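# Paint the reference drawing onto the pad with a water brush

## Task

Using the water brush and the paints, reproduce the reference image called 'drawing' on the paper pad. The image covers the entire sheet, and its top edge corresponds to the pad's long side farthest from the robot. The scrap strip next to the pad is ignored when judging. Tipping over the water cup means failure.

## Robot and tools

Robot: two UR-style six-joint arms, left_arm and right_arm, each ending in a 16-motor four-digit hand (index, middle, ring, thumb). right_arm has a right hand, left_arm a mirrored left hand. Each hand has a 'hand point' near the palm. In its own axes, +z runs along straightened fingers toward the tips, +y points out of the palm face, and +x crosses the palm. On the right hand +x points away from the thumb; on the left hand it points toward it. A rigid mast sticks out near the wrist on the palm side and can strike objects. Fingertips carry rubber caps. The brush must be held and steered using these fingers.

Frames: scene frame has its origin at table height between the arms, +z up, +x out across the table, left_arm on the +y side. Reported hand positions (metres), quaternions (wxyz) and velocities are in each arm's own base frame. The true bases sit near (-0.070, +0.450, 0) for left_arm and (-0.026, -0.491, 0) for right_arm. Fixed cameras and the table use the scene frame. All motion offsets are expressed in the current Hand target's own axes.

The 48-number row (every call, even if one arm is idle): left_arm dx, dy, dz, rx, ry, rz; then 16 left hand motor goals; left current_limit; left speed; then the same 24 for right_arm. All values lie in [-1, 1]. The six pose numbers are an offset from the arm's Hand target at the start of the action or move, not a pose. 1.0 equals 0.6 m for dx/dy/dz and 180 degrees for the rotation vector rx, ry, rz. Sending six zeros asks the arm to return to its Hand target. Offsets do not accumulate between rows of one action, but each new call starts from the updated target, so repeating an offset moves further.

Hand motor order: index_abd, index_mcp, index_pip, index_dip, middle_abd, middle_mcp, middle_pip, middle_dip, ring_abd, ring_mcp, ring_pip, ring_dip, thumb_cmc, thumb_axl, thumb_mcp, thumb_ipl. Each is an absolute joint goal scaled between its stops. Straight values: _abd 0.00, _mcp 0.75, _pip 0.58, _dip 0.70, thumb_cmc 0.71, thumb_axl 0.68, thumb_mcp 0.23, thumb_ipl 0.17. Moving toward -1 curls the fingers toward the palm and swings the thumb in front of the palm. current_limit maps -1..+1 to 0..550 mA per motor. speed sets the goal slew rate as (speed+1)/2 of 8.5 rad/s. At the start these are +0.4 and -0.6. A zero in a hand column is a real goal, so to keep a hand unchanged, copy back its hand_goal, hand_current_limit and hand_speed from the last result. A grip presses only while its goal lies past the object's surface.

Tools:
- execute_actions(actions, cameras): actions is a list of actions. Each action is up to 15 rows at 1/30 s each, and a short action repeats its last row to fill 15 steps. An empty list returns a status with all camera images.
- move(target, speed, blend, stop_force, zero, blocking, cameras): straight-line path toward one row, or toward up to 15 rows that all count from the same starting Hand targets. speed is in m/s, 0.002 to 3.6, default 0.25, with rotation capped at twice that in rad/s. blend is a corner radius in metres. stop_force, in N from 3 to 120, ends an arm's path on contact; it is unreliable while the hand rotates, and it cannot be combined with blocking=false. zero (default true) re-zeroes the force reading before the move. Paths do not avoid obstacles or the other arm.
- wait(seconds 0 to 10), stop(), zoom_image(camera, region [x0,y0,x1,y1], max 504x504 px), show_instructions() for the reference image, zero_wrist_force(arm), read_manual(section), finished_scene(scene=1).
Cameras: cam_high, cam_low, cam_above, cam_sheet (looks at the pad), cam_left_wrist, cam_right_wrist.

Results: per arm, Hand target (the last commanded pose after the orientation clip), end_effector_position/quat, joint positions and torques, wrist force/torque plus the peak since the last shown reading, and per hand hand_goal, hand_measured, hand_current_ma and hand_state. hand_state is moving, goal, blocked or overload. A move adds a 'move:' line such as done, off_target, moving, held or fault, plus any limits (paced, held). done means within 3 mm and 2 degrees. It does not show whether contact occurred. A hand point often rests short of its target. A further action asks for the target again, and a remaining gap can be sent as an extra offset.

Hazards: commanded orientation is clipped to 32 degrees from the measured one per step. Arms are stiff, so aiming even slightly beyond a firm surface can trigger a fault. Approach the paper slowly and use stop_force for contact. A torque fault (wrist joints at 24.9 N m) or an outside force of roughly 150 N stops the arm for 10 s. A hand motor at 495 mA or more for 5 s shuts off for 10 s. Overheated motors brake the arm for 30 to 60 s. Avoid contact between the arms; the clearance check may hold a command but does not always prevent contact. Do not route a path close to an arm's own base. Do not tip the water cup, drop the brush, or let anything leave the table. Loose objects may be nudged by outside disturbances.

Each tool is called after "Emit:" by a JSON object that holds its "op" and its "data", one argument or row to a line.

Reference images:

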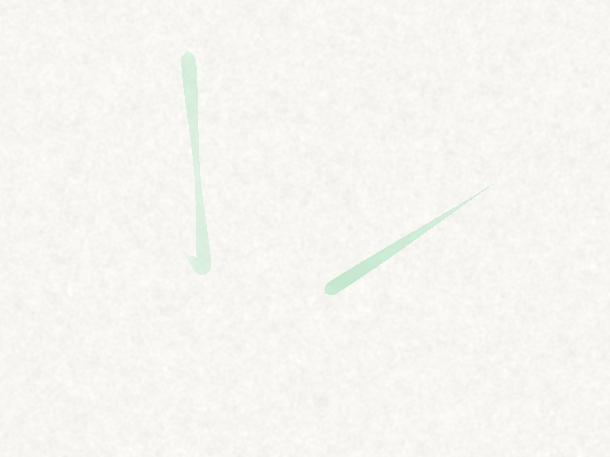

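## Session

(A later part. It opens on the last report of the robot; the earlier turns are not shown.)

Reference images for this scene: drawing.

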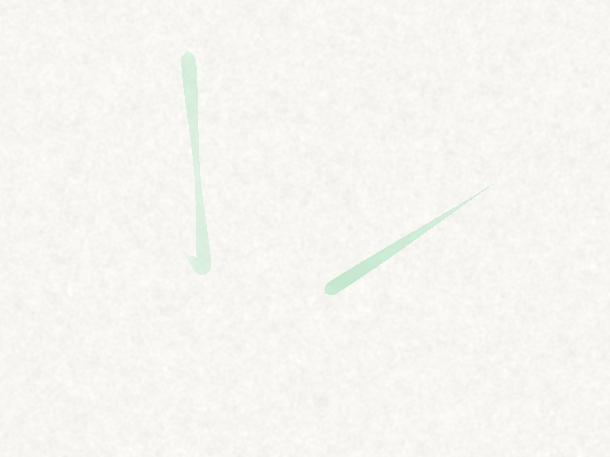

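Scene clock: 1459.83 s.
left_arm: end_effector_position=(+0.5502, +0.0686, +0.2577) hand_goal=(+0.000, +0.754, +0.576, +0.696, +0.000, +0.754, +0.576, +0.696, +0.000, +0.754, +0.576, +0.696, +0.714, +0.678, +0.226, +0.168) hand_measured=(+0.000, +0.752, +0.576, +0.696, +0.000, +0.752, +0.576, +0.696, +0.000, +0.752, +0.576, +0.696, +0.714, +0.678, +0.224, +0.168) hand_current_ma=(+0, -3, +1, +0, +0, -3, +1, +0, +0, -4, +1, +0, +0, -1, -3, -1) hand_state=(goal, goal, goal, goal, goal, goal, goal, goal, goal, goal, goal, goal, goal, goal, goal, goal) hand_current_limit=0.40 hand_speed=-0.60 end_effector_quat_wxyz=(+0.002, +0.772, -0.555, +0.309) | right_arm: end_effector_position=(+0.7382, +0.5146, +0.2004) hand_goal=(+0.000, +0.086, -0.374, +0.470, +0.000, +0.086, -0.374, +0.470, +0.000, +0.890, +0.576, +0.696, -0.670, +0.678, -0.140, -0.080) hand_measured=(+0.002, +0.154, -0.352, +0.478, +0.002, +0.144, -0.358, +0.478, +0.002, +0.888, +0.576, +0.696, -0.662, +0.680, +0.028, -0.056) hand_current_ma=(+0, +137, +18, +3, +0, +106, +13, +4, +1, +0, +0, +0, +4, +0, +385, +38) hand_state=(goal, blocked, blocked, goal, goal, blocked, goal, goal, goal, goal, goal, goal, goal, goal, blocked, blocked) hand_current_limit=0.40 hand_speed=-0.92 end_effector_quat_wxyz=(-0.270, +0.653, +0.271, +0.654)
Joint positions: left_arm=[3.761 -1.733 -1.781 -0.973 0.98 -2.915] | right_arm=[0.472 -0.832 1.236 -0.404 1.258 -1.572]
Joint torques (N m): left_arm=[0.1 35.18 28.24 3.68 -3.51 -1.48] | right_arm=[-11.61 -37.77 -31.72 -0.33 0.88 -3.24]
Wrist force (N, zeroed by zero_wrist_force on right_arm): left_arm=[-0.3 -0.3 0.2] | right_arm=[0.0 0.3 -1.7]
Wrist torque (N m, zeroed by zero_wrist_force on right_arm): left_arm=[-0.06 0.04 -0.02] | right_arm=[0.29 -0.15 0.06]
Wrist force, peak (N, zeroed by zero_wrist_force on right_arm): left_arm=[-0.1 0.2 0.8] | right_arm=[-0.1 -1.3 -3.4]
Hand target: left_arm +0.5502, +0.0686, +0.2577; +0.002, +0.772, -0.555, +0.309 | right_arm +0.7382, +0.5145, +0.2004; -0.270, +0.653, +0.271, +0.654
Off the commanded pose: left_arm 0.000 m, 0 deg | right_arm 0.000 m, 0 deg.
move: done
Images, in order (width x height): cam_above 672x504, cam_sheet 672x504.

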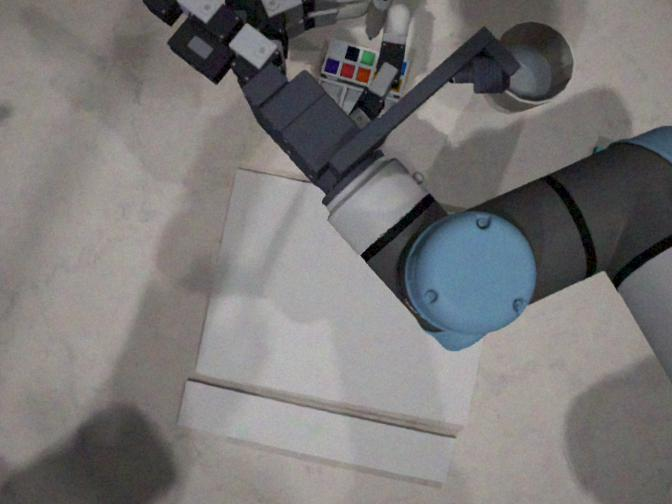

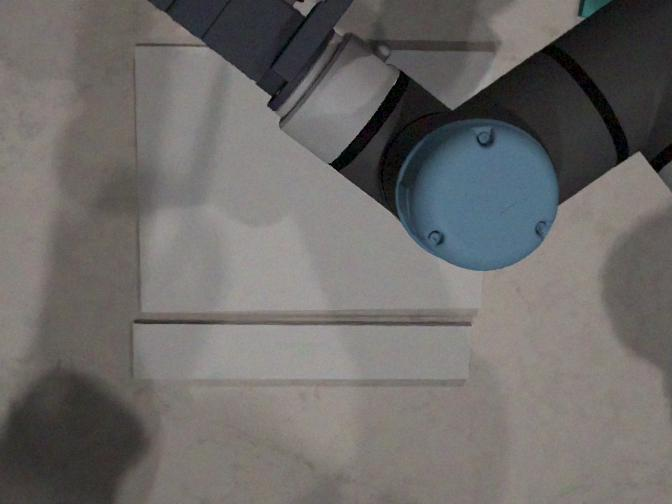

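Emit:
{"op": "move", "data": {
  "target": [
    [0,0,0,0,0,0,0,0.754,0.576,0.696,0,0.754,0.576,0.696,0,0.754,0.576,0.696,0.714,0.678,0.226,0.168,0.4,-0.6, 0.1167,0,0,0,0,0,0,0.085,-0.375,0.47,0,0.085,-0.375,0.47,0,0.89,0.576,0.696,-0.67,0.678,-0.14,-0.08,0.4,-0.92],
    [0,0,0,0,0,0,0,0.754,0.576,0.696,0,0.754,0.576,0.696,0,0.754,0.576,0.696,0.714,0.678,0.226,0.168,0.4,-0.6, 0.1167,0.1707,-0.2089,0,0,0,0,0.085,-0.375,0.47,0,0.085,-0.375,0.47,0,0.89,0.576,0.696,-0.67,0.678,-0.14,-0.08,0.4,-0.92],
    [0,0,0,0,0,0,0,0.754,0.576,0.696,0,0.754,0.576,0.696,0,0.754,0.576,0.696,0.714,0.678,0.226,0.168,0.4,-0.6, -0.0883,0.1707,-0.2089,0,0,0,0,0.085,-0.375,0.47,0,0.085,-0.375,0.47,0,0.89,0.576,0.696,-0.67,0.678,-0.14,-0.08,0.4,-0.92],
    [0,0,0,0,0,0,0,0.754,0.576,0.696,0,0.754,0.576,0.696,0,0.754,0.576,0.696,0.714,0.678,0.226,0.168,0.4,-0.6, -0.0883,0.1757,-0.2089,0,0,0,0,0.085,-0.375,0.47,0,0.085,-0.375,0.47,0,0.89,0.576,0.696,-0.67,0.678,-0.14,-0.08,0.4,-0.92],
    [0,0,0,0,0,0,0,0.754,0.576,0.696,0,0.754,0.576,0.696,0,0.754,0.576,0.696,0.714,0.678,0.226,0.168,0.4,-0.6, -0.0883,0.1657,-0.2089,0,0,0,0,0.085,-0.375,0.47,0,0.085,-0.375,0.47,0,0.89,0.576,0.696,-0.67,0.678,-0.14,-0.08,0.4,-0.92],
    [0,0,0,0,0,0,0,0.754,0.576,0.696,0,0.754,0.576,0.696,0,0.754,0.576,0.696,0.714,0.678,0.226,0.168,0.4,-0.6, -0.0883,0.1757,-0.2089,0,0,0,0,0.085,-0.375,0.47,0,0.085,-0.375,0.47,0,0.89,0.576,0.696,-0.67,0.678,-0.14,-0.08,0.4,-0.92],
    [0,0,0,0,0,0,0,0.754,0.576,0.696,0,0.754,0.576,0.696,0,0.754,0.576,0.696,0.714,0.678,0.226,0.168,0.4,-0.6, -0.0883,0.1707,-0.2089,0,0,0,0,0.085,-0.375,0.47,0,0.085,-0.375,0.47,0,0.89,0.576,0.696,-0.67,0.678,-0.14,-0.08,0.4,-0.92]
  ],
  "speed": [0.2, 0.25, 0.15, 0.02, 0.02, 0.02, 0.02],
  "blend": [0.02, 0.02, 0.001, 0.0005, 0.0005, 0.0005, 0]
}}

Emit:
{"op": "move", "data": {
  "target": [
    [0,0,0,0,0,0,0,0.754,0.576,0.696,0,0.754,0.576,0.696,0,0.754,0.576,0.696,0.714,0.678,0.226,0.168,0.4,-0.6, 0.205,0,0,0,0,0,0,0.085,-0.375,0.47,0,0.085,-0.375,0.47,0,0.89,0.576,0.696,-0.67,0.678,-0.14,-0.08,0.4,-0.92],
    [0,0,0,0,0,0,0,0.754,0.576,0.696,0,0.754,0.576,0.696,0,0.754,0.576,0.696,0.714,0.678,0.226,0.168,0.4,-0.6, 0.205,-0.1716,0.2088,0,0,0,0,0.085,-0.375,0.47,0,0.085,-0.375,0.47,0,0.89,0.576,0.696,-0.67,0.678,-0.14,-0.08,0.4,-0.92],
    [0,0,0,0,0,0,0,0.754,0.576,0.696,0,0.754,0.576,0.696,0,0.754,0.576,0.696,0.714,0.678,0.226,0.168,0.4,-0.6, -0.0283,-0.1716,0.2088,0,0,0,0,0.085,-0.375,0.47,0,0.085,-0.375,0.47,0,0.89,0.576,0.696,-0.67,0.678,-0.14,-0.08,0.4,-0.92]
  ],
  "speed": [0.2, 0.25, 0.15],
  "blend": [0.02, 0.02, 0]
}}

Emit:
{"op": "move", "data": {
  "target": [
    [0,0,0,0,0,0,0,0.754,0.576,0.696,0,0.754,0.576,0.696,0,0.754,0.576,0.696,0.714,0.678,0.226,0.168,0.4,-0.6, -0.0150,0.0035,0,0,0,0,0,0.085,-0.375,0.47,0,0.085,-0.375,0.47,0,0.89,0.576,0.696,-0.67,0.678,-0.14,-0.08,0.4,-0.92],
    [0,0,0,0,0,0,0,0.754,0.576,0.696,0,0.754,0.576,0.696,0,0.754,0.576,0.696,0.714,0.678,0.226,0.168,0.4,-0.6, -0.0150,-0.0035,0.0020,0,0,0,0,0.085,-0.375,0.47,0,0.085,-0.375,0.47,0,0.89,0.576,0.696,-0.67,0.678,-0.14,-0.08,0.4,-0.92],
    [0,0,0,0,0,0,0,0.754,0.576,0.696,0,0.754,0.576,0.696,0,0.754,0.576,0.696,0.714,0.678,0.226,0.168,0.4,-0.6, -0.0150,0.0035,-0.0020,0,0,0,0,0.085,-0.375,0.47,0,0.085,-0.375,0.47,0,0.89,0.576,0.696,-0.67,0.678,-0.14,-0.08,0.4,-0.92],
    [0,0,0,0,0,0,0,0.754,0.576,0.696,0,0.754,0.576,0.696,0,0.754,0.576,0.696,0.714,0.678,0.226,0.168,0.4,-0.6, -0.0150,-0.0035,0.0020,0,0,0,0,0.085,-0.375,0.47,0,0.085,-0.375,0.47,0,0.89,0.576,0.696,-0.67,0.678,-0.14,-0.08,0.4,-0.92],
    [0,0,0,0,0,0,0,0.754,0.576,0.696,0,0.754,0.576,0.696,0,0.754,0.576,0.696,0.714,0.678,0.226,0.168,0.4,-0.6, -0.0150,0.0035,-0.0020,0,0,0,0,0.085,-0.375,0.47,0,0.085,-0.375,0.47,0,0.89,0.576,0.696,-0.67,0.678,-0.14,-0.08,0.4,-0.92],
    [0,0,0,0,0,0,0,0.754,0.576,0.696,0,0.754,0.576,0.696,0,0.754,0.576,0.696,0.714,0.678,0.226,0.168,0.4,-0.6, -0.0150,0,0,0,0,0,0,0.085,-0.375,0.47,0,0.085,-0.375,0.47,0,0.89,0.576,0.696,-0.67,0.678,-0.14,-0.08,0.4,-0.92],
    [0,0,0,0,0,0,0,0.754,0.576,0.696,0,0.754,0.576,0.696,0,0.754,0.576,0.696,0.714,0.678,0.226,0.168,0.4,-0.6, 0.1167,0,0,0,0,0,0,0.085,-0.375,0.47,0,0.085,-0.375,0.47,0,0.89,0.576,0.696,-0.67,0.678,-0.14,-0.08,0.4,-0.92]
  ],
  "speed": [0.03, 0.015, 0.015, 0.015, 0.015, 0.015, 0.15],
  "blend": [0.0005, 0.0005, 0.0005, 0.0005, 0.0005, 0.0005, 0]
}}

Emit:
{"op": "move", "data": {
  "target": [
    [0,0,0,0,0,0,0,0.754,0.576,0.696,0,0.754,0.576,0.696,0,0.754,0.576,0.696,0.714,0.678,0.226,0.168,0.4,-0.6, 0,-0.5017,-0.4819,0,0,0,0,0.085,-0.375,0.47,0,0.085,-0.375,0.47,0,0.89,0.576,0.696,-0.67,0.678,-0.14,-0.08,0.4,-0.92],
    [0,0,0,0,0,0,0,0.754,0.576,0.696,0,0.754,0.576,0.696,0,0.754,0.576,0.696,0.714,0.678,0.226,0.168,0.4,-0.6, -0.1167,-0.5017,-0.4819,0,0,0,0,0.085,-0.375,0.47,0,0.085,-0.375,0.47,0,0.89,0.576,0.696,-0.67,0.678,-0.14,-0.08,0.4,-0.92],
    [0,0,0,0,0,0,0,0.754,0.576,0.696,0,0.754,0.576,0.696,0,0.754,0.576,0.696,0.714,0.678,0.226,0.168,0.4,-0.6, -0.1473,-0.5017,-0.4819,0,0,0,0,0.085,-0.375,0.47,0,0.085,-0.375,0.47,0,0.89,0.576,0.696,-0.67,0.678,-0.14,-0.08,0.4,-0.92],
    [0,0,0,0,0,0,0,0.754,0.576,0.696,0,0.754,0.576,0.696,0,0.754,0.576,0.696,0.714,0.678,0.226,0.168,0.4,-0.6, -0.1357,-0.4408,-0.5612,0,0,0,0,0.085,-0.375,0.47,0,0.085,-0.375,0.47,0,0.89,0.576,0.696,-0.67,0.678,-0.14,-0.08,0.4,-0.92],
    [0,0,0,0,0,0,0,0.754,0.576,0.696,0,0.754,0.576,0.696,0,0.754,0.576,0.696,0.714,0.678,0.226,0.168,0.4,-0.6, 0,-0.4408,-0.5612,0,0,0,0,0.085,-0.375,0.47,0,0.085,-0.375,0.47,0,0.89,0.576,0.696,-0.67,0.678,-0.14,-0.08,0.4,-0.92]
  ],
  "speed": [0.25, 0.15, 0.05, 0.03, 0.15],
  "blend": [0.02, 0.005, 0, 0.001, 0]
}}

Emit:
{"op": "move", "data": {
  "target": [0,0,0,0,0,0,0,0.754,0.576,0.696,0,0.754,0.576,0.696,0,0.754,0.576,0.696,0.714,0.678,0.226,0.168,0.4,-0.6, 0,0.4408,0.5612,0,0,0,0,0.085,-0.375,0.47,0,0.085,-0.375,0.47,0,0.89,0.576,0.696,-0.67,0.678,-0.14,-0.08,0.4,-0.92],
  "speed": 0.3,
  "cameras": ["cam_above", "cam_sheet"]
}}

Emit:
{"op": "zoom_image", "data": {
  "camera": "cam_sheet",
  "region": [270, 315, 430, 390]
}}

Scene clock: 1498.90 s.
left_arm: end_effector_position=(+0.5502, +0.0686, +0.2577) hand_goal=(+0.000, +0.754, +0.576, +0.696, +0.000, +0.754, +0.576, +0.696, +0.000, +0.754, +0.576, +0.696, +0.714, +0.678, +0.226, +0.168) hand_measured=(+0.000, +0.752, +0.576, +0.696, +0.000, +0.752, +0.576, +0.696, +0.000, +0.752, +0.576, +0.696, +0.714, +0.678, +0.224, +0.168) hand_current_ma=(+0, -3, +1, +0, +0, -3, +1, +0, +0, -4, +1, +0, +0, -1, -3, -1) hand_state=(goal, goal, goal, goal, goal, goal, goal, goal, goal, goal, goal, goal, goal, goal, goal, goal) hand_current_limit=0.40 hand_speed=-0.60 end_effector_quat_wxyz=(+0.002, +0.772, -0.555, +0.309) | right_arm: end_effector_position=(+0.7220, +0.3534, +0.1474) hand_goal=(+0.000, +0.086, -0.374, +0.470, +0.000, +0.086, -0.374, +0.470, +0.000, +0.890, +0.576, +0.696, -0.670, +0.678, -0.140, -0.080) hand_measured=(+0.002, +0.154, -0.352, +0.478, +0.002, +0.144, -0.358, +0.478, +0.002, +0.888, +0.576, +0.696, -0.662, +0.680, +0.028, -0.056) hand_current_ma=(+0, +137, +18, +3, +0, +106, +13, +4, +1, +0, +0, +0, +4, +0, +385, +38) hand_state=(goal, blocked, blocked, goal, goal, blocked, goal, goal, goal, goal, goal, goal, goal, goal, blocked, blocked) hand_current_limit=0.40 hand_speed=-0.92 end_effector_quat_wxyz=(-0.270, +0.653, +0.271, +0.654)
Joint positions: left_arm=[3.761 -1.733 -1.781 -0.973 0.98 -2.915] | right_arm=[0.226 -0.979 1.655 -0.676 1.012 -1.572]
Joint torques (N m): left_arm=[-0.55 34.84 27.63 3.74 -3.35 -1.53] | right_arm=[10.79 -56.68 -9.36 -3.34 2.97 2.45]
Wrist force (N, zeroed by zero_wrist_force on right_arm): left_arm=[-0.3 0.0 0.3] | right_arm=[0.7 0.2 -2.2]
Wrist torque (N m, zeroed by zero_wrist_force on right_arm): left_arm=[-0.04 0.04 -0.03] | right_arm=[0.31 -0.22 -0.01]
Wrist force, peak (N, zeroed by zero_wrist_force on right_arm): left_arm=[-0.2 0.1 0.8] | right_arm=[0.8 1.2 -2.9]
Hand target: left_arm +0.5502, +0.0686, +0.2577; +0.002, +0.772, -0.555, +0.309 | right_arm +0.7219, +0.3535, +0.1475; -0.270, +0.653, +0.271, +0.654
Off the commanded pose: left_arm 0.000 m, 0 deg | right_arm 0.000 m, 0 deg.
move: done

Scene clock: 1501.63 s.
left_arm: end_effector_position=(+0.5502, +0.0686, +0.2577) hand_goal=(+0.000, +0.754, +0.576, +0.696, +0.000, +0.754, +0.576, +0.696, +0.000, +0.754, +0.576, +0.696, +0.714, +0.678, +0.226, +0.168) hand_measured=(+0.000, +0.752, +0.576, +0.696, +0.000, +0.752, +0.576, +0.696, +0.000, +0.752, +0.576, +0.696, +0.714, +0.678, +0.224, +0.168) hand_current_ma=(+0, -3, +1, +0, +0, -3, +1, +0, +0, -4, +1, +0, +0, -1, -3, -1) hand_state=(goal, goal, goal, goal, goal, goal, goal, goal, goal, goal, goal, goal, goal, goal, goal, goal) hand_current_limit=0.40 hand_speed=-0.60 end_effector_quat_wxyz=(+0.002, +0.772, -0.555, +0.309) | right_arm: end_effector_position=(+0.7378, +0.5149, +0.1305) hand_goal=(+0.000, +0.086, -0.374, +0.470, +0.000, +0.086, -0.374, +0.470, +0.000, +0.890, +0.576, +0.696, -0.670, +0.678, -0.140, -0.080) hand_measured=(+0.002, +0.154, -0.352, +0.478, +0.002, +0.144, -0.358, +0.478, +0.002, +0.888, +0.576, +0.696, -0.662, +0.680, +0.028, -0.056) hand_current_ma=(+0, +137, +18, +3, +0, +106, +13, +4, +1, +0, +0, +0, +4, +0, +385, +38) hand_state=(goal, blocked, blocked, goal, goal, blocked, goal, goal, goal, goal, goal, goal, goal, goal, blocked, blocked) hand_current_limit=0.40 hand_speed=-0.92 end_effector_quat_wxyz=(-0.270, +0.653, +0.271, +0.654)
Joint positions: left_arm=[3.761 -1.733 -1.781 -0.973 0.98 -2.915] | right_arm=[0.472 -0.754 1.292 -0.537 1.259 -1.572]
Joint torques (N m): left_arm=[0.37 34.29 27.15 3.79 -3.36 -1.7] | right_arm=[-5.99 -39.06 -10.96 -3.46 -2.17 2.47]
Wrist force (N, zeroed by zero_wrist_force on right_arm): left_arm=[0.1 0.2 0.4] | right_arm=[0.3 0.2 -1.8]
Wrist torque (N m, zeroed by zero_wrist_force on right_arm): left_arm=[-0.01 0.00 0.00] | right_arm=[0.25 -0.18 0.16]
Wrist force, peak (N, zeroed by zero_wrist_force on right_arm): left_arm=[-0.6 0.5 0.6] | right_arm=[1.2 0.9 -2.8]
Hand target: left_arm +0.5502, +0.0686, +0.2577; +0.002, +0.772, -0.555, +0.309 | right_arm +0.7379, +0.5148, +0.1304; -0.270, +0.653, +0.271, +0.654
Off the commanded pose: left_arm 0.000 m, 0 deg | right_arm 0.000 m, 0 deg.
move: done

Scene clock: 1504.40 s.
left_arm: end_effector_position=(+0.5502, +0.0686, +0.2577) hand_goal=(+0.000, +0.754, +0.576, +0.696, +0.000, +0.754, +0.576, +0.696, +0.000, +0.754, +0.576, +0.696, +0.714, +0.678, +0.226, +0.168) hand_measured=(+0.000, +0.752, +0.576, +0.696, +0.000, +0.752, +0.576, +0.696, +0.000, +0.752, +0.576, +0.696, +0.714, +0.678, +0.224, +0.168) hand_current_ma=(+0, -3, +1, +0, +0, -3, +1, +0, +0, -4, +1, +0, +0, -1, -3, -1) hand_state=(goal, goal, goal, goal, goal, goal, goal, goal, goal, goal, goal, goal, goal, goal, goal, goal) hand_current_limit=0.40 hand_speed=-0.60 end_effector_quat_wxyz=(+0.002, +0.772, -0.555, +0.309) | right_arm: end_effector_position=(+0.7378, +0.5149, +0.2003) hand_goal=(+0.000, +0.086, -0.374, +0.470, +0.000, +0.086, -0.374, +0.470, +0.000, +0.890, +0.576, +0.696, -0.670, +0.678, -0.140, -0.080) hand_measured=(+0.002, +0.154, -0.352, +0.478, +0.002, +0.144, -0.358, +0.478, +0.002, +0.888, +0.576, +0.696, -0.662, +0.680, +0.028, -0.056) hand_current_ma=(+0, +137, +18, +3, +0, +106, +13, +4, +1, +0, +0, +0, +4, +0, +385, +38) hand_state=(goal, blocked, blocked, goal, goal, blocked, goal, goal, goal, goal, goal, goal, goal, goal, blocked, blocked) hand_current_limit=0.40 hand_speed=-0.92 end_effector_quat_wxyz=(-0.270, +0.653, +0.271, +0.654)
Joint positions: left_arm=[3.761 -1.733 -1.781 -0.973 0.98 -2.915] | right_arm=[0.472 -0.832 1.236 -0.404 1.259 -1.572]
Joint torques (N m): left_arm=[0.13 35.22 27.8 3.87 -3.29 -1.8] | right_arm=[10.54 -64.78 -32.73 -0.16 2.82 -2.65]
Wrist force (N, zeroed by zero_wrist_force on right_arm): left_arm=[-0.1 -0.2 0.6] | right_arm=[0.0 -0.3 -1.6]
Wrist torque (N m, zeroed by zero_wrist_force on right_arm): left_arm=[-0.09 0.03 -0.01] | right_arm=[0.21 -0.16 0.09]
Wrist force, peak (N, zeroed by zero_wrist_force on right_arm): left_arm=[-0.8 0.2 0.4] | right_arm=[1.0 -0.2 -2.1]
Hand target: left_arm +0.5502, +0.0686, +0.2577; +0.002, +0.772, -0.555, +0.309 | right_arm +0.7378, +0.5149, +0.2004; -0.270, +0.653, +0.271, +0.654
Off the commanded pose: left_arm 0.000 m, 0 deg | right_arm 0.000 m, 0 deg.
move: done

Scene clock: 1510.33 s.
left_arm: end_effector_position=(+0.5502, +0.0686, +0.2577) hand_goal=(+0.000, +0.754, +0.576, +0.696, +0.000, +0.754, +0.576, +0.696, +0.000, +0.754, +0.576, +0.696, +0.714, +0.678, +0.226, +0.168) hand_measured=(+0.000, +0.752, +0.576, +0.696, +0.000, +0.752, +0.576, +0.696, +0.000, +0.752, +0.576, +0.696, +0.714, +0.678, +0.224, +0.168) hand_current_ma=(+0, -3, +1, +0, +0, -3, +1, +0, +0, -4, +1, +0, +0, -1, -3, -1) hand_state=(goal, goal, goal, goal, goal, goal, goal, goal, goal, goal, goal, goal, goal, goal, goal, goal) hand_current_limit=0.40 hand_speed=-0.60 end_effector_quat_wxyz=(+0.002, +0.772, -0.555, +0.309) | right_arm: end_effector_position=(+0.3127, +0.4642, +0.2001) hand_goal=(+0.000, +0.086, -0.374, +0.470, +0.000, +0.086, -0.374, +0.470, +0.000, +0.890, +0.576, +0.696, -0.670, +0.678, -0.140, -0.080) hand_measured=(+0.002, +0.154, -0.352, +0.478, +0.002, +0.144, -0.358, +0.478, +0.002, +0.888, +0.576, +0.696, -0.662, +0.680, +0.028, -0.056) hand_current_ma=(+0, +137, +18, +3, +0, +106, +13, +4, +1, +0, +0, +0, +4, +0, +385, +38) hand_state=(goal, blocked, blocked, goal, goal, blocked, goal, goal, goal, goal, goal, goal, goal, goal, blocked, blocked) hand_current_limit=0.40 hand_speed=-0.92 end_effector_quat_wxyz=(-0.270, +0.653, +0.271, +0.654)
Joint positions: left_arm=[3.761 -1.733 -1.781 -0.973 0.98 -2.915] | right_arm=[0.962 -1.438 2.167 -0.729 1.748 -1.572]
Joint torques (N m): left_arm=[0.26 34.35 26.43 3.78 -3.17 -1.59] | right_arm=[6.73 -35.87 -27.85 -0.31 2.47 2.65]
Wrist force (N, zeroed by zero_wrist_force on right_arm): left_arm=[0.0 -0.1 0.4] | right_arm=[0.1 0.2 -2.2]
Wrist torque (N m, zeroed by zero_wrist_force on right_arm): left_arm=[-0.06 0.00 0.00] | right_arm=[0.30 -0.16 0.01]
Wrist force, peak (N, zeroed by zero_wrist_force on right_arm): left_arm=[-0.6 0.5 0.7] | right_arm=[0.9 -0.5 -2.9]
Hand target: left_arm +0.5502, +0.0686, +0.2577; +0.002, +0.772, -0.555, +0.309 | right_arm +0.3127, +0.4642, +0.2002; -0.270, +0.653, +0.271, +0.654
Off the commanded pose: left_arm 0.000 m, 0 deg | right_arm 0.000 m, 0 deg.
move: done

Scene clock: 1512.50 s.
left_arm: end_effector_position=(+0.5502, +0.0686, +0.2577) hand_goal=(+0.000, +0.754, +0.576, +0.696, +0.000, +0.754, +0.576, +0.696, +0.000, +0.754, +0.576, +0.696, +0.714, +0.678, +0.226, +0.168) hand_measured=(+0.000, +0.752, +0.576, +0.696, +0.000, +0.752, +0.576, +0.696, +0.000, +0.752, +0.576, +0.696, +0.714, +0.678, +0.224, +0.168) hand_current_ma=(+0, -3, +1, +0, +0, -3, +1, +0, +0, -4, +1, +0, +0, -1, -3, -1) hand_state=(goal, goal, goal, goal, goal, goal, goal, goal, goal, goal, goal, goal, goal, goal, goal, goal) hand_current_limit=0.40 hand_speed=-0.60 end_effector_quat_wxyz=(+0.002, +0.772, -0.555, +0.309) | right_arm: end_effector_position=(+0.7378, +0.5149, +0.2004) hand_goal=(+0.000, +0.086, -0.374, +0.470, +0.000, +0.086, -0.374, +0.470, +0.000, +0.890, +0.576, +0.696, -0.670, +0.678, -0.140, -0.080) hand_measured=(+0.002, +0.154, -0.352, +0.478, +0.002, +0.144, -0.358, +0.478, +0.002, +0.888, +0.576, +0.696, -0.662, +0.680, +0.028, -0.056) hand_current_ma=(+0, +137, +18, +3, +0, +106, +13, +4, +1, +0, +0, +0, +4, +0, +385, +38) hand_state=(goal, blocked, blocked, goal, goal, blocked, goal, goal, goal, goal, goal, goal, goal, goal, blocked, blocked) hand_current_limit=0.40 hand_speed=-0.92 end_effector_quat_wxyz=(-0.270, +0.653, +0.271, +0.654)
Joint positions: left_arm=[3.761 -1.733 -1.781 -0.973 0.98 -2.915] | right_arm=[0.472 -0.833 1.237 -0.404 1.259 -1.572]
Joint torques (N m): left_arm=[0.56 35.23 27.89 3.94 -3.16 -1.59] | right_arm=[-11.69 -38.29 -31.56 -0.35 1.69 -3.27]
Wrist force (N, zeroed by zero_wrist_force on right_arm): left_arm=[-0.2 0.0 0.5] | right_arm=[0.0 -0.1 -2.1]
Wrist torque (N m, zeroed by zero_wrist_force on right_arm): left_arm=[-0.06 0.02 -0.01] | right_arm=[0.28 -0.14 0.06]
Wrist force, peak (N, zeroed by zero_wrist_force on right_arm): left_arm=[0.1 0.5 0.5] | right_arm=[-0.2 -1.2 -3.4]
Hand target: left_arm +0.5502, +0.0686, +0.2577; +0.002, +0.772, -0.555, +0.309 | right_arm +0.7378, +0.5149, +0.2004; -0.270, +0.653, +0.271, +0.654
Off the commanded pose: left_arm 0.000 m, 0 deg | right_arm 0.000 m, 0 deg.
move: done
Images, in order (width x height): cam_above 672x504, cam_sheet 672x504.

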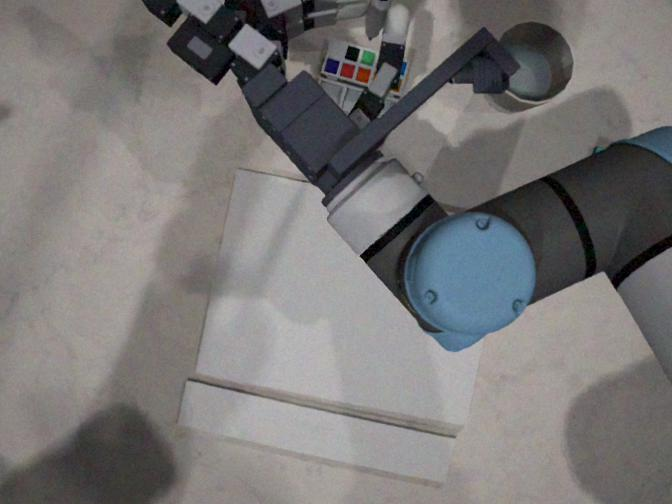

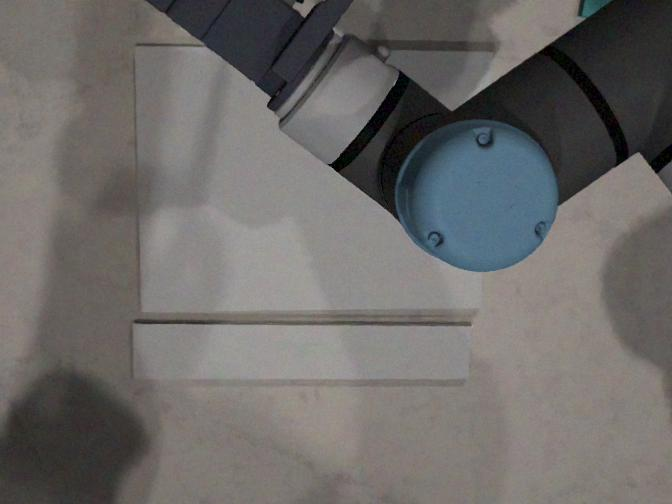

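Scaled by 3.150.

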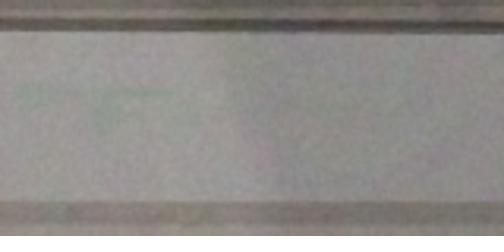

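Emit:
{"op": "execute_actions", "data": {
  "actions": [],
  "cameras": ["cam_right_wrist", "cam_sheet", "cam_low"]
}}

Emit:
{"op": "zoom_image", "data": {
  "camera": "cam_sheet",
  "region": [290, 330, 350, 370]
}}

Emit:
{"op": "zoom_image", "data": {
  "camera": "cam_sheet",
  "region": [340, 330, 400, 370]
}}

Emit:
{"op": "zoom_image", "data": {
  "camera": "cam_right_wrist",
  "region": [380, 200, 616, 420]
}}

Scene clock: 1516.87 s.
left_arm: end_effector_position=(+0.5502, +0.0686, +0.2577) hand_goal=(+0.000, +0.754, +0.576, +0.696, +0.000, +0.754, +0.576, +0.696, +0.000, +0.754, +0.576, +0.696, +0.714, +0.678, +0.226, +0.168) hand_measured=(+0.000, +0.752, +0.576, +0.696, +0.000, +0.752, +0.576, +0.696, +0.000, +0.752, +0.576, +0.696, +0.714, +0.678, +0.224, +0.168) hand_current_ma=(+0, -3, +1, +0, +0, -3, +1, +0, +0, -4, +1, +0, +0, -1, -3, -1) hand_state=(goal, goal, goal, goal, goal, goal, goal, goal, goal, goal, goal, goal, goal, goal, goal, goal) hand_current_limit=0.40 hand_speed=-0.60 end_effector_quat_wxyz=(+0.002, +0.772, -0.555, +0.309) | right_arm: end_effector_position=(+0.7378, +0.5149, +0.2004) hand_goal=(+0.000, +0.086, -0.374, +0.470, +0.000, +0.086, -0.374, +0.470, +0.000, +0.890, +0.576, +0.696, -0.670, +0.678, -0.140, -0.080) hand_measured=(+0.002, +0.154, -0.352, +0.478, +0.002, +0.144, -0.358, +0.478, +0.002, +0.888, +0.576, +0.696, -0.662, +0.680, +0.028, -0.056) hand_current_ma=(+0, +137, +18, +3, +0, +106, +13, +4, +1, +0, +0, +0, +4, +0, +385, +38) hand_state=(goal, blocked, blocked, goal, goal, blocked, goal, goal, goal, goal, goal, goal, goal, goal, blocked, blocked) hand_current_limit=0.40 hand_speed=-0.92 end_effector_quat_wxyz=(-0.270, +0.653, +0.271, +0.654)
Joint positions: left_arm=[3.761 -1.733 -1.781 -0.973 0.98 -2.915] | right_arm=[0.472 -0.833 1.236 -0.404 1.259 -1.572]
Joint velocities: within noise
Joint torques (N m): left_arm=[-1.35 34.45 26.86 3.89 -3.45 -1.53] | right_arm=[-11.43 -38.25 -32.5 -0.34 2.46 -3.22]
Wrist force (N, zeroed by zero_wrist_force on right_arm): left_arm=[-0.2 0.1 0.4] | right_arm=[-0.2 0.2 -1.7]
Wrist torque (N m, zeroed by zero_wrist_force on right_arm): left_arm=[-0.03 0.03 -0.02] | right_arm=[0.28 -0.12 0.06]
Wrist force, peak (N, zeroed by zero_wrist_force on right_arm): left_arm=[-0.4 -0.3 0.7] | right_arm=[-0.4 0.1 -2.4]
Hand target: left_arm +0.5502, +0.0686, +0.2577; +0.002, +0.772, -0.555, +0.309 | right_arm +0.7378, +0.5149, +0.2004; -0.270, +0.653, +0.271, +0.654
Off the commanded pose: left_arm 0.000 m, 0 deg | right_arm 0.000 m, 0 deg.
camera_calibration:
cam_right_wrist: T_world_to_cam=[[0.397654, -0.410243, -0.820714, 0.114782], [-0.916423, -0.133548, -0.377272, 0.765718], [0.0451685, 0.902145, -0.429062, -0.287984], [0, 0, 0, 1]] pos_world=[0.669086, 0.409151, 0.259525]
Images, in order (width x height): cam_low 672x504, cam_sheet 672x504, cam_right_wrist 616x616.

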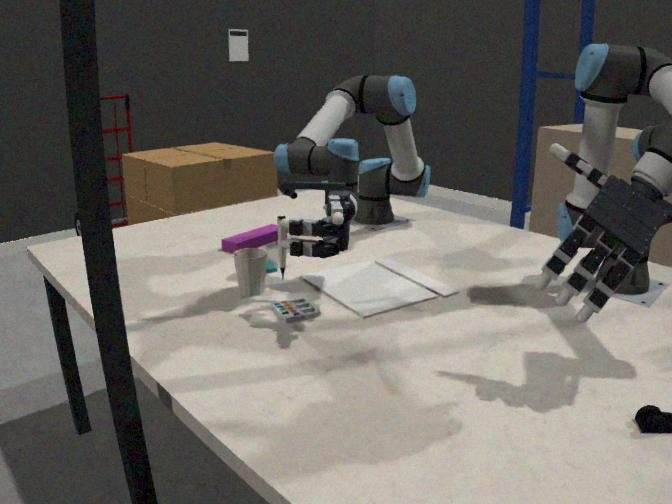

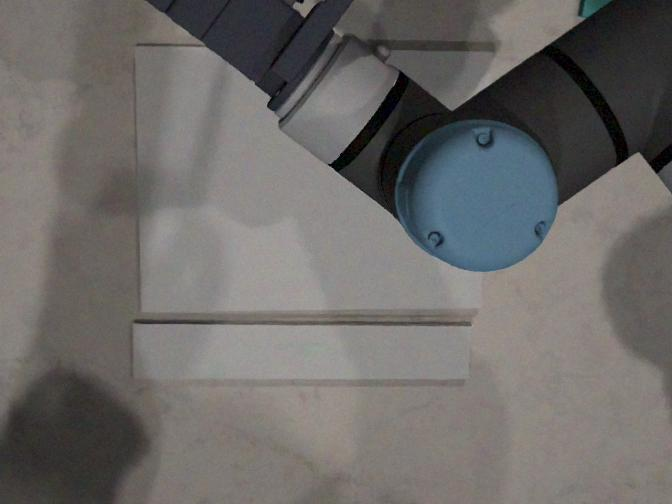

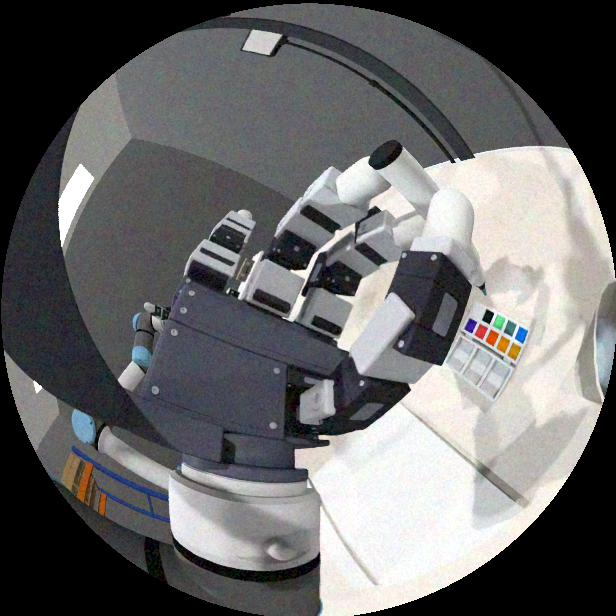

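Scaled by 8.400.

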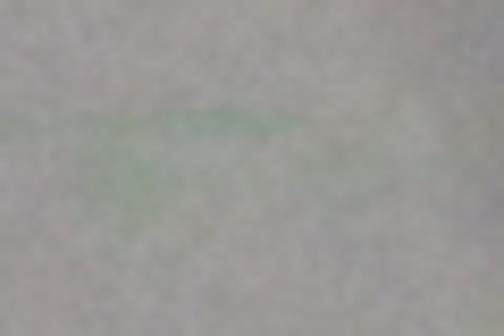

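Scaled by 8.400.

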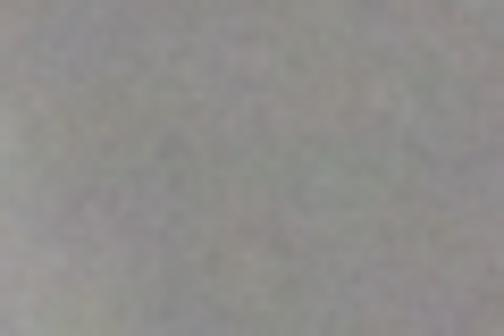

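Scaled by 2.136 from the camera's 616x616 image, which has a finer 880x880 frame.

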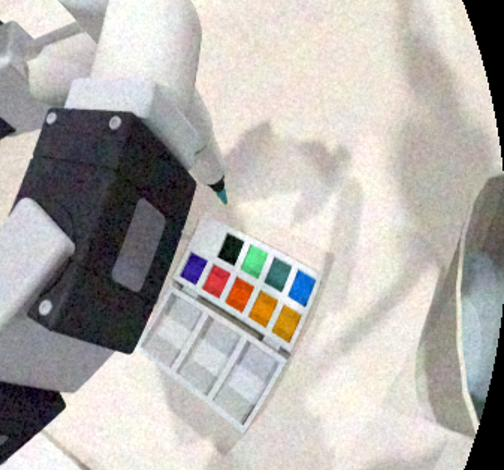

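Emit:
{"op": "move", "data": {
  "target": [0,0,0,0,0,0,0,0.754,0.576,0.696,0,0.754,0.576,0.696,0,0.754,0.576,0.696,0.714,0.678,0.226,0.168,0.4,-0.6, -0.1233,0,0,0,0,0,0,0.085,-0.375,0.47,0,0.085,-0.375,0.47,0,0.89,0.576,0.696,-0.67,0.678,-0.14,-0.08,0.4,-0.92],
  "speed": 0.1,
  "cameras": ["cam_low", "cam_above", "cam_right_wrist"]
}}

Emit:
{"op": "zoom_image", "data": {
  "camera": "cam_low",
  "region": [240, 220, 350, 330]
}}

Emit:
{"op": "zoom_image", "data": {
  "camera": "cam_above",
  "region": [310, 20, 430, 120]
}}

Emit:
{"op": "zoom_image", "data": {
  "camera": "cam_right_wrist",
  "region": [440, 230, 580, 370]
}}

Emit:
{"op": "zoom_image", "data": {
  "camera": "cam_low",
  "region": [265, 260, 315, 320]
}}

Scene clock: 1528.67 s.
left_arm: end_effector_position=(+0.5502, +0.0686, +0.2577) hand_goal=(+0.000, +0.754, +0.576, +0.696, +0.000, +0.754, +0.576, +0.696, +0.000, +0.754, +0.576, +0.696, +0.714, +0.678, +0.226, +0.168) hand_measured=(+0.000, +0.752, +0.576, +0.696, +0.000, +0.752, +0.576, +0.696, +0.000, +0.752, +0.576, +0.696, +0.714, +0.678, +0.224, +0.168) hand_current_ma=(+0, -3, +1, +0, +0, -3, +1, +0, +0, -4, +1, +0, +0, -1, -3, -1) hand_state=(goal, goal, goal, goal, goal, goal, goal, goal, goal, goal, goal, goal, goal, goal, goal, goal) hand_current_limit=0.40 hand_speed=-0.60 end_effector_quat_wxyz=(+0.002, +0.772, -0.555, +0.309) | right_arm: end_effector_position=(+0.7379, +0.5148, +0.1265) hand_goal=(+0.000, +0.086, -0.374, +0.470, +0.000, +0.086, -0.374, +0.470, +0.000, +0.890, +0.576, +0.696, -0.670, +0.678, -0.140, -0.080) hand_measured=(+0.002, +0.154, -0.352, +0.478, +0.002, +0.144, -0.358, +0.478, +0.002, +0.888, +0.576, +0.696, -0.662, +0.680, +0.028, -0.056) hand_current_ma=(+0, +137, +18, +3, +0, +106, +13, +4, +1, +0, +0, +0, +4, +0, +385, +38) hand_state=(goal, blocked, blocked, goal, goal, blocked, goal, goal, goal, goal, goal, goal, goal, goal, blocked, blocked) hand_current_limit=0.40 hand_speed=-0.92 end_effector_quat_wxyz=(-0.270, +0.653, +0.271, +0.654)
Joint positions: left_arm=[3.761 -1.733 -1.781 -0.973 0.98 -2.915] | right_arm=[0.472 -0.749 1.294 -0.544 1.259 -1.572]
Joint torques (N m): left_arm=[-0.9 34.54 28.72 3.83 -3.35 -1.78] | right_arm=[-10.3 -39.37 -10.84 -3.46 -2.33 -0.44]
Wrist force (N, zeroed by zero_wrist_force on right_arm): left_arm=[-0.1 -0.1 0.5] | right_arm=[0.4 -0.1 -1.4]
Wrist torque (N m, zeroed by zero_wrist_force on right_arm): left_arm=[-0.06 0.02 -0.02] | right_arm=[0.19 -0.19 0.11]
Wrist force, peak (N, zeroed by zero_wrist_force on right_arm): left_arm=[-0.2 0.5 0.8] | right_arm=[0.1 0.3 -2.2]
Hand target: left_arm +0.5502, +0.0686, +0.2577; +0.002, +0.772, -0.555, +0.309 | right_arm +0.7379, +0.5148, +0.1264; -0.270, +0.653, +0.271, +0.654
Off the commanded pose: left_arm 0.000 m, 0 deg | right_arm 0.000 m, 0 deg.
move: done
camera_calibration:
cam_right_wrist: T_world_to_cam=[[0.397651, -0.410317, -0.820679, 0.0541176], [-0.916424, -0.133582, -0.377256, 0.737941], [0.0451668, 0.902107, -0.429143, -0.319663], [0, 0, 0, 1]] pos_world=[0.669186, 0.409151, 0.185625]
Images, in order (width x height): cam_low 672x504, cam_above 672x504, cam_right_wrist 616x616.

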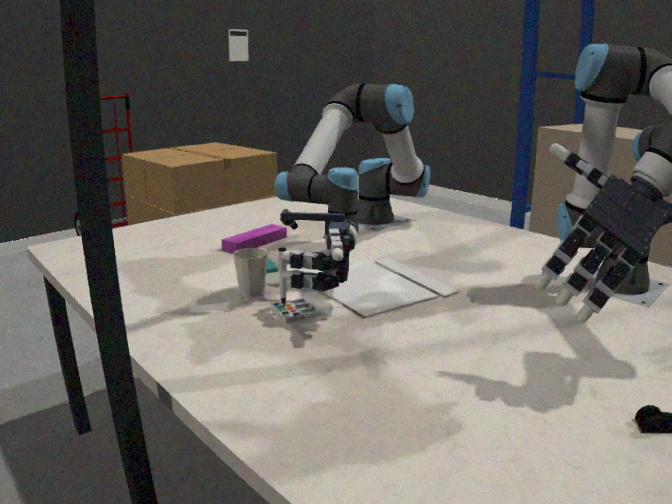

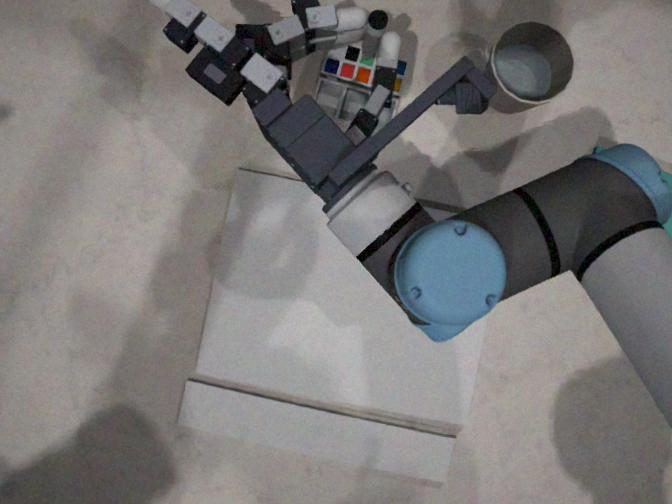

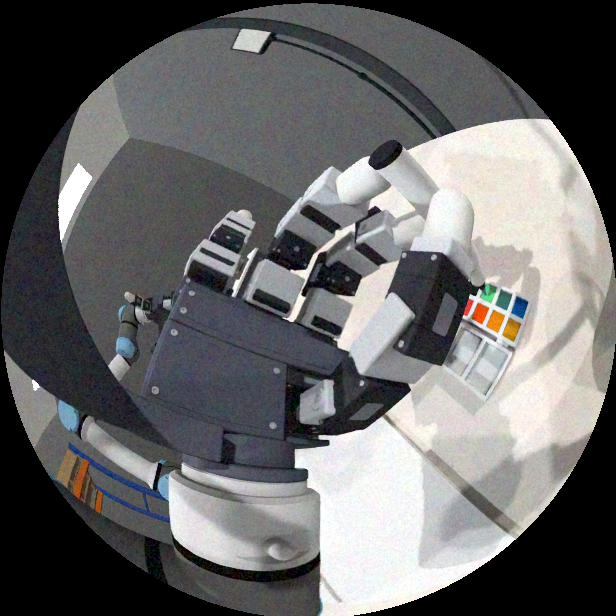

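Scaled by 4.582.

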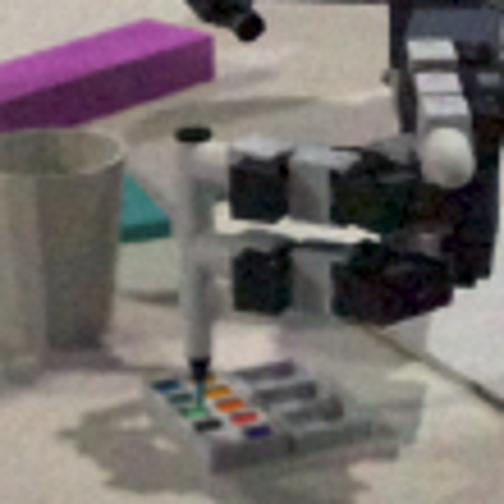

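Scaled by 4.200.

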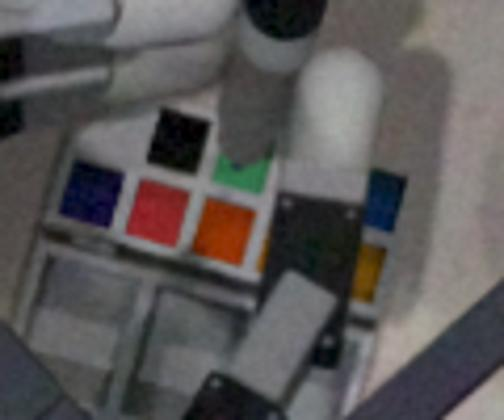

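Scaled by 3.600 from the camera's 616x616 image, which has a finer 880x880 frame.

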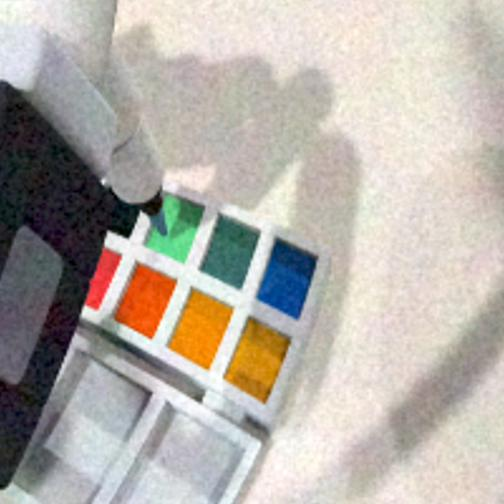

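Scaled by 8.400.

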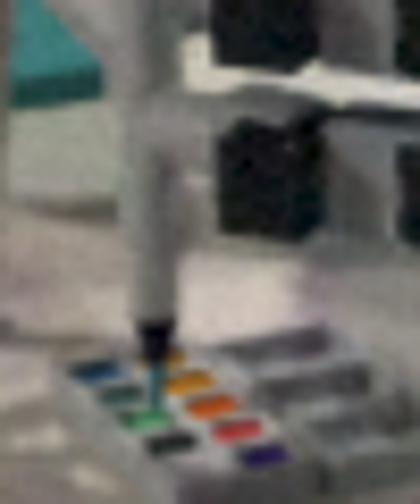

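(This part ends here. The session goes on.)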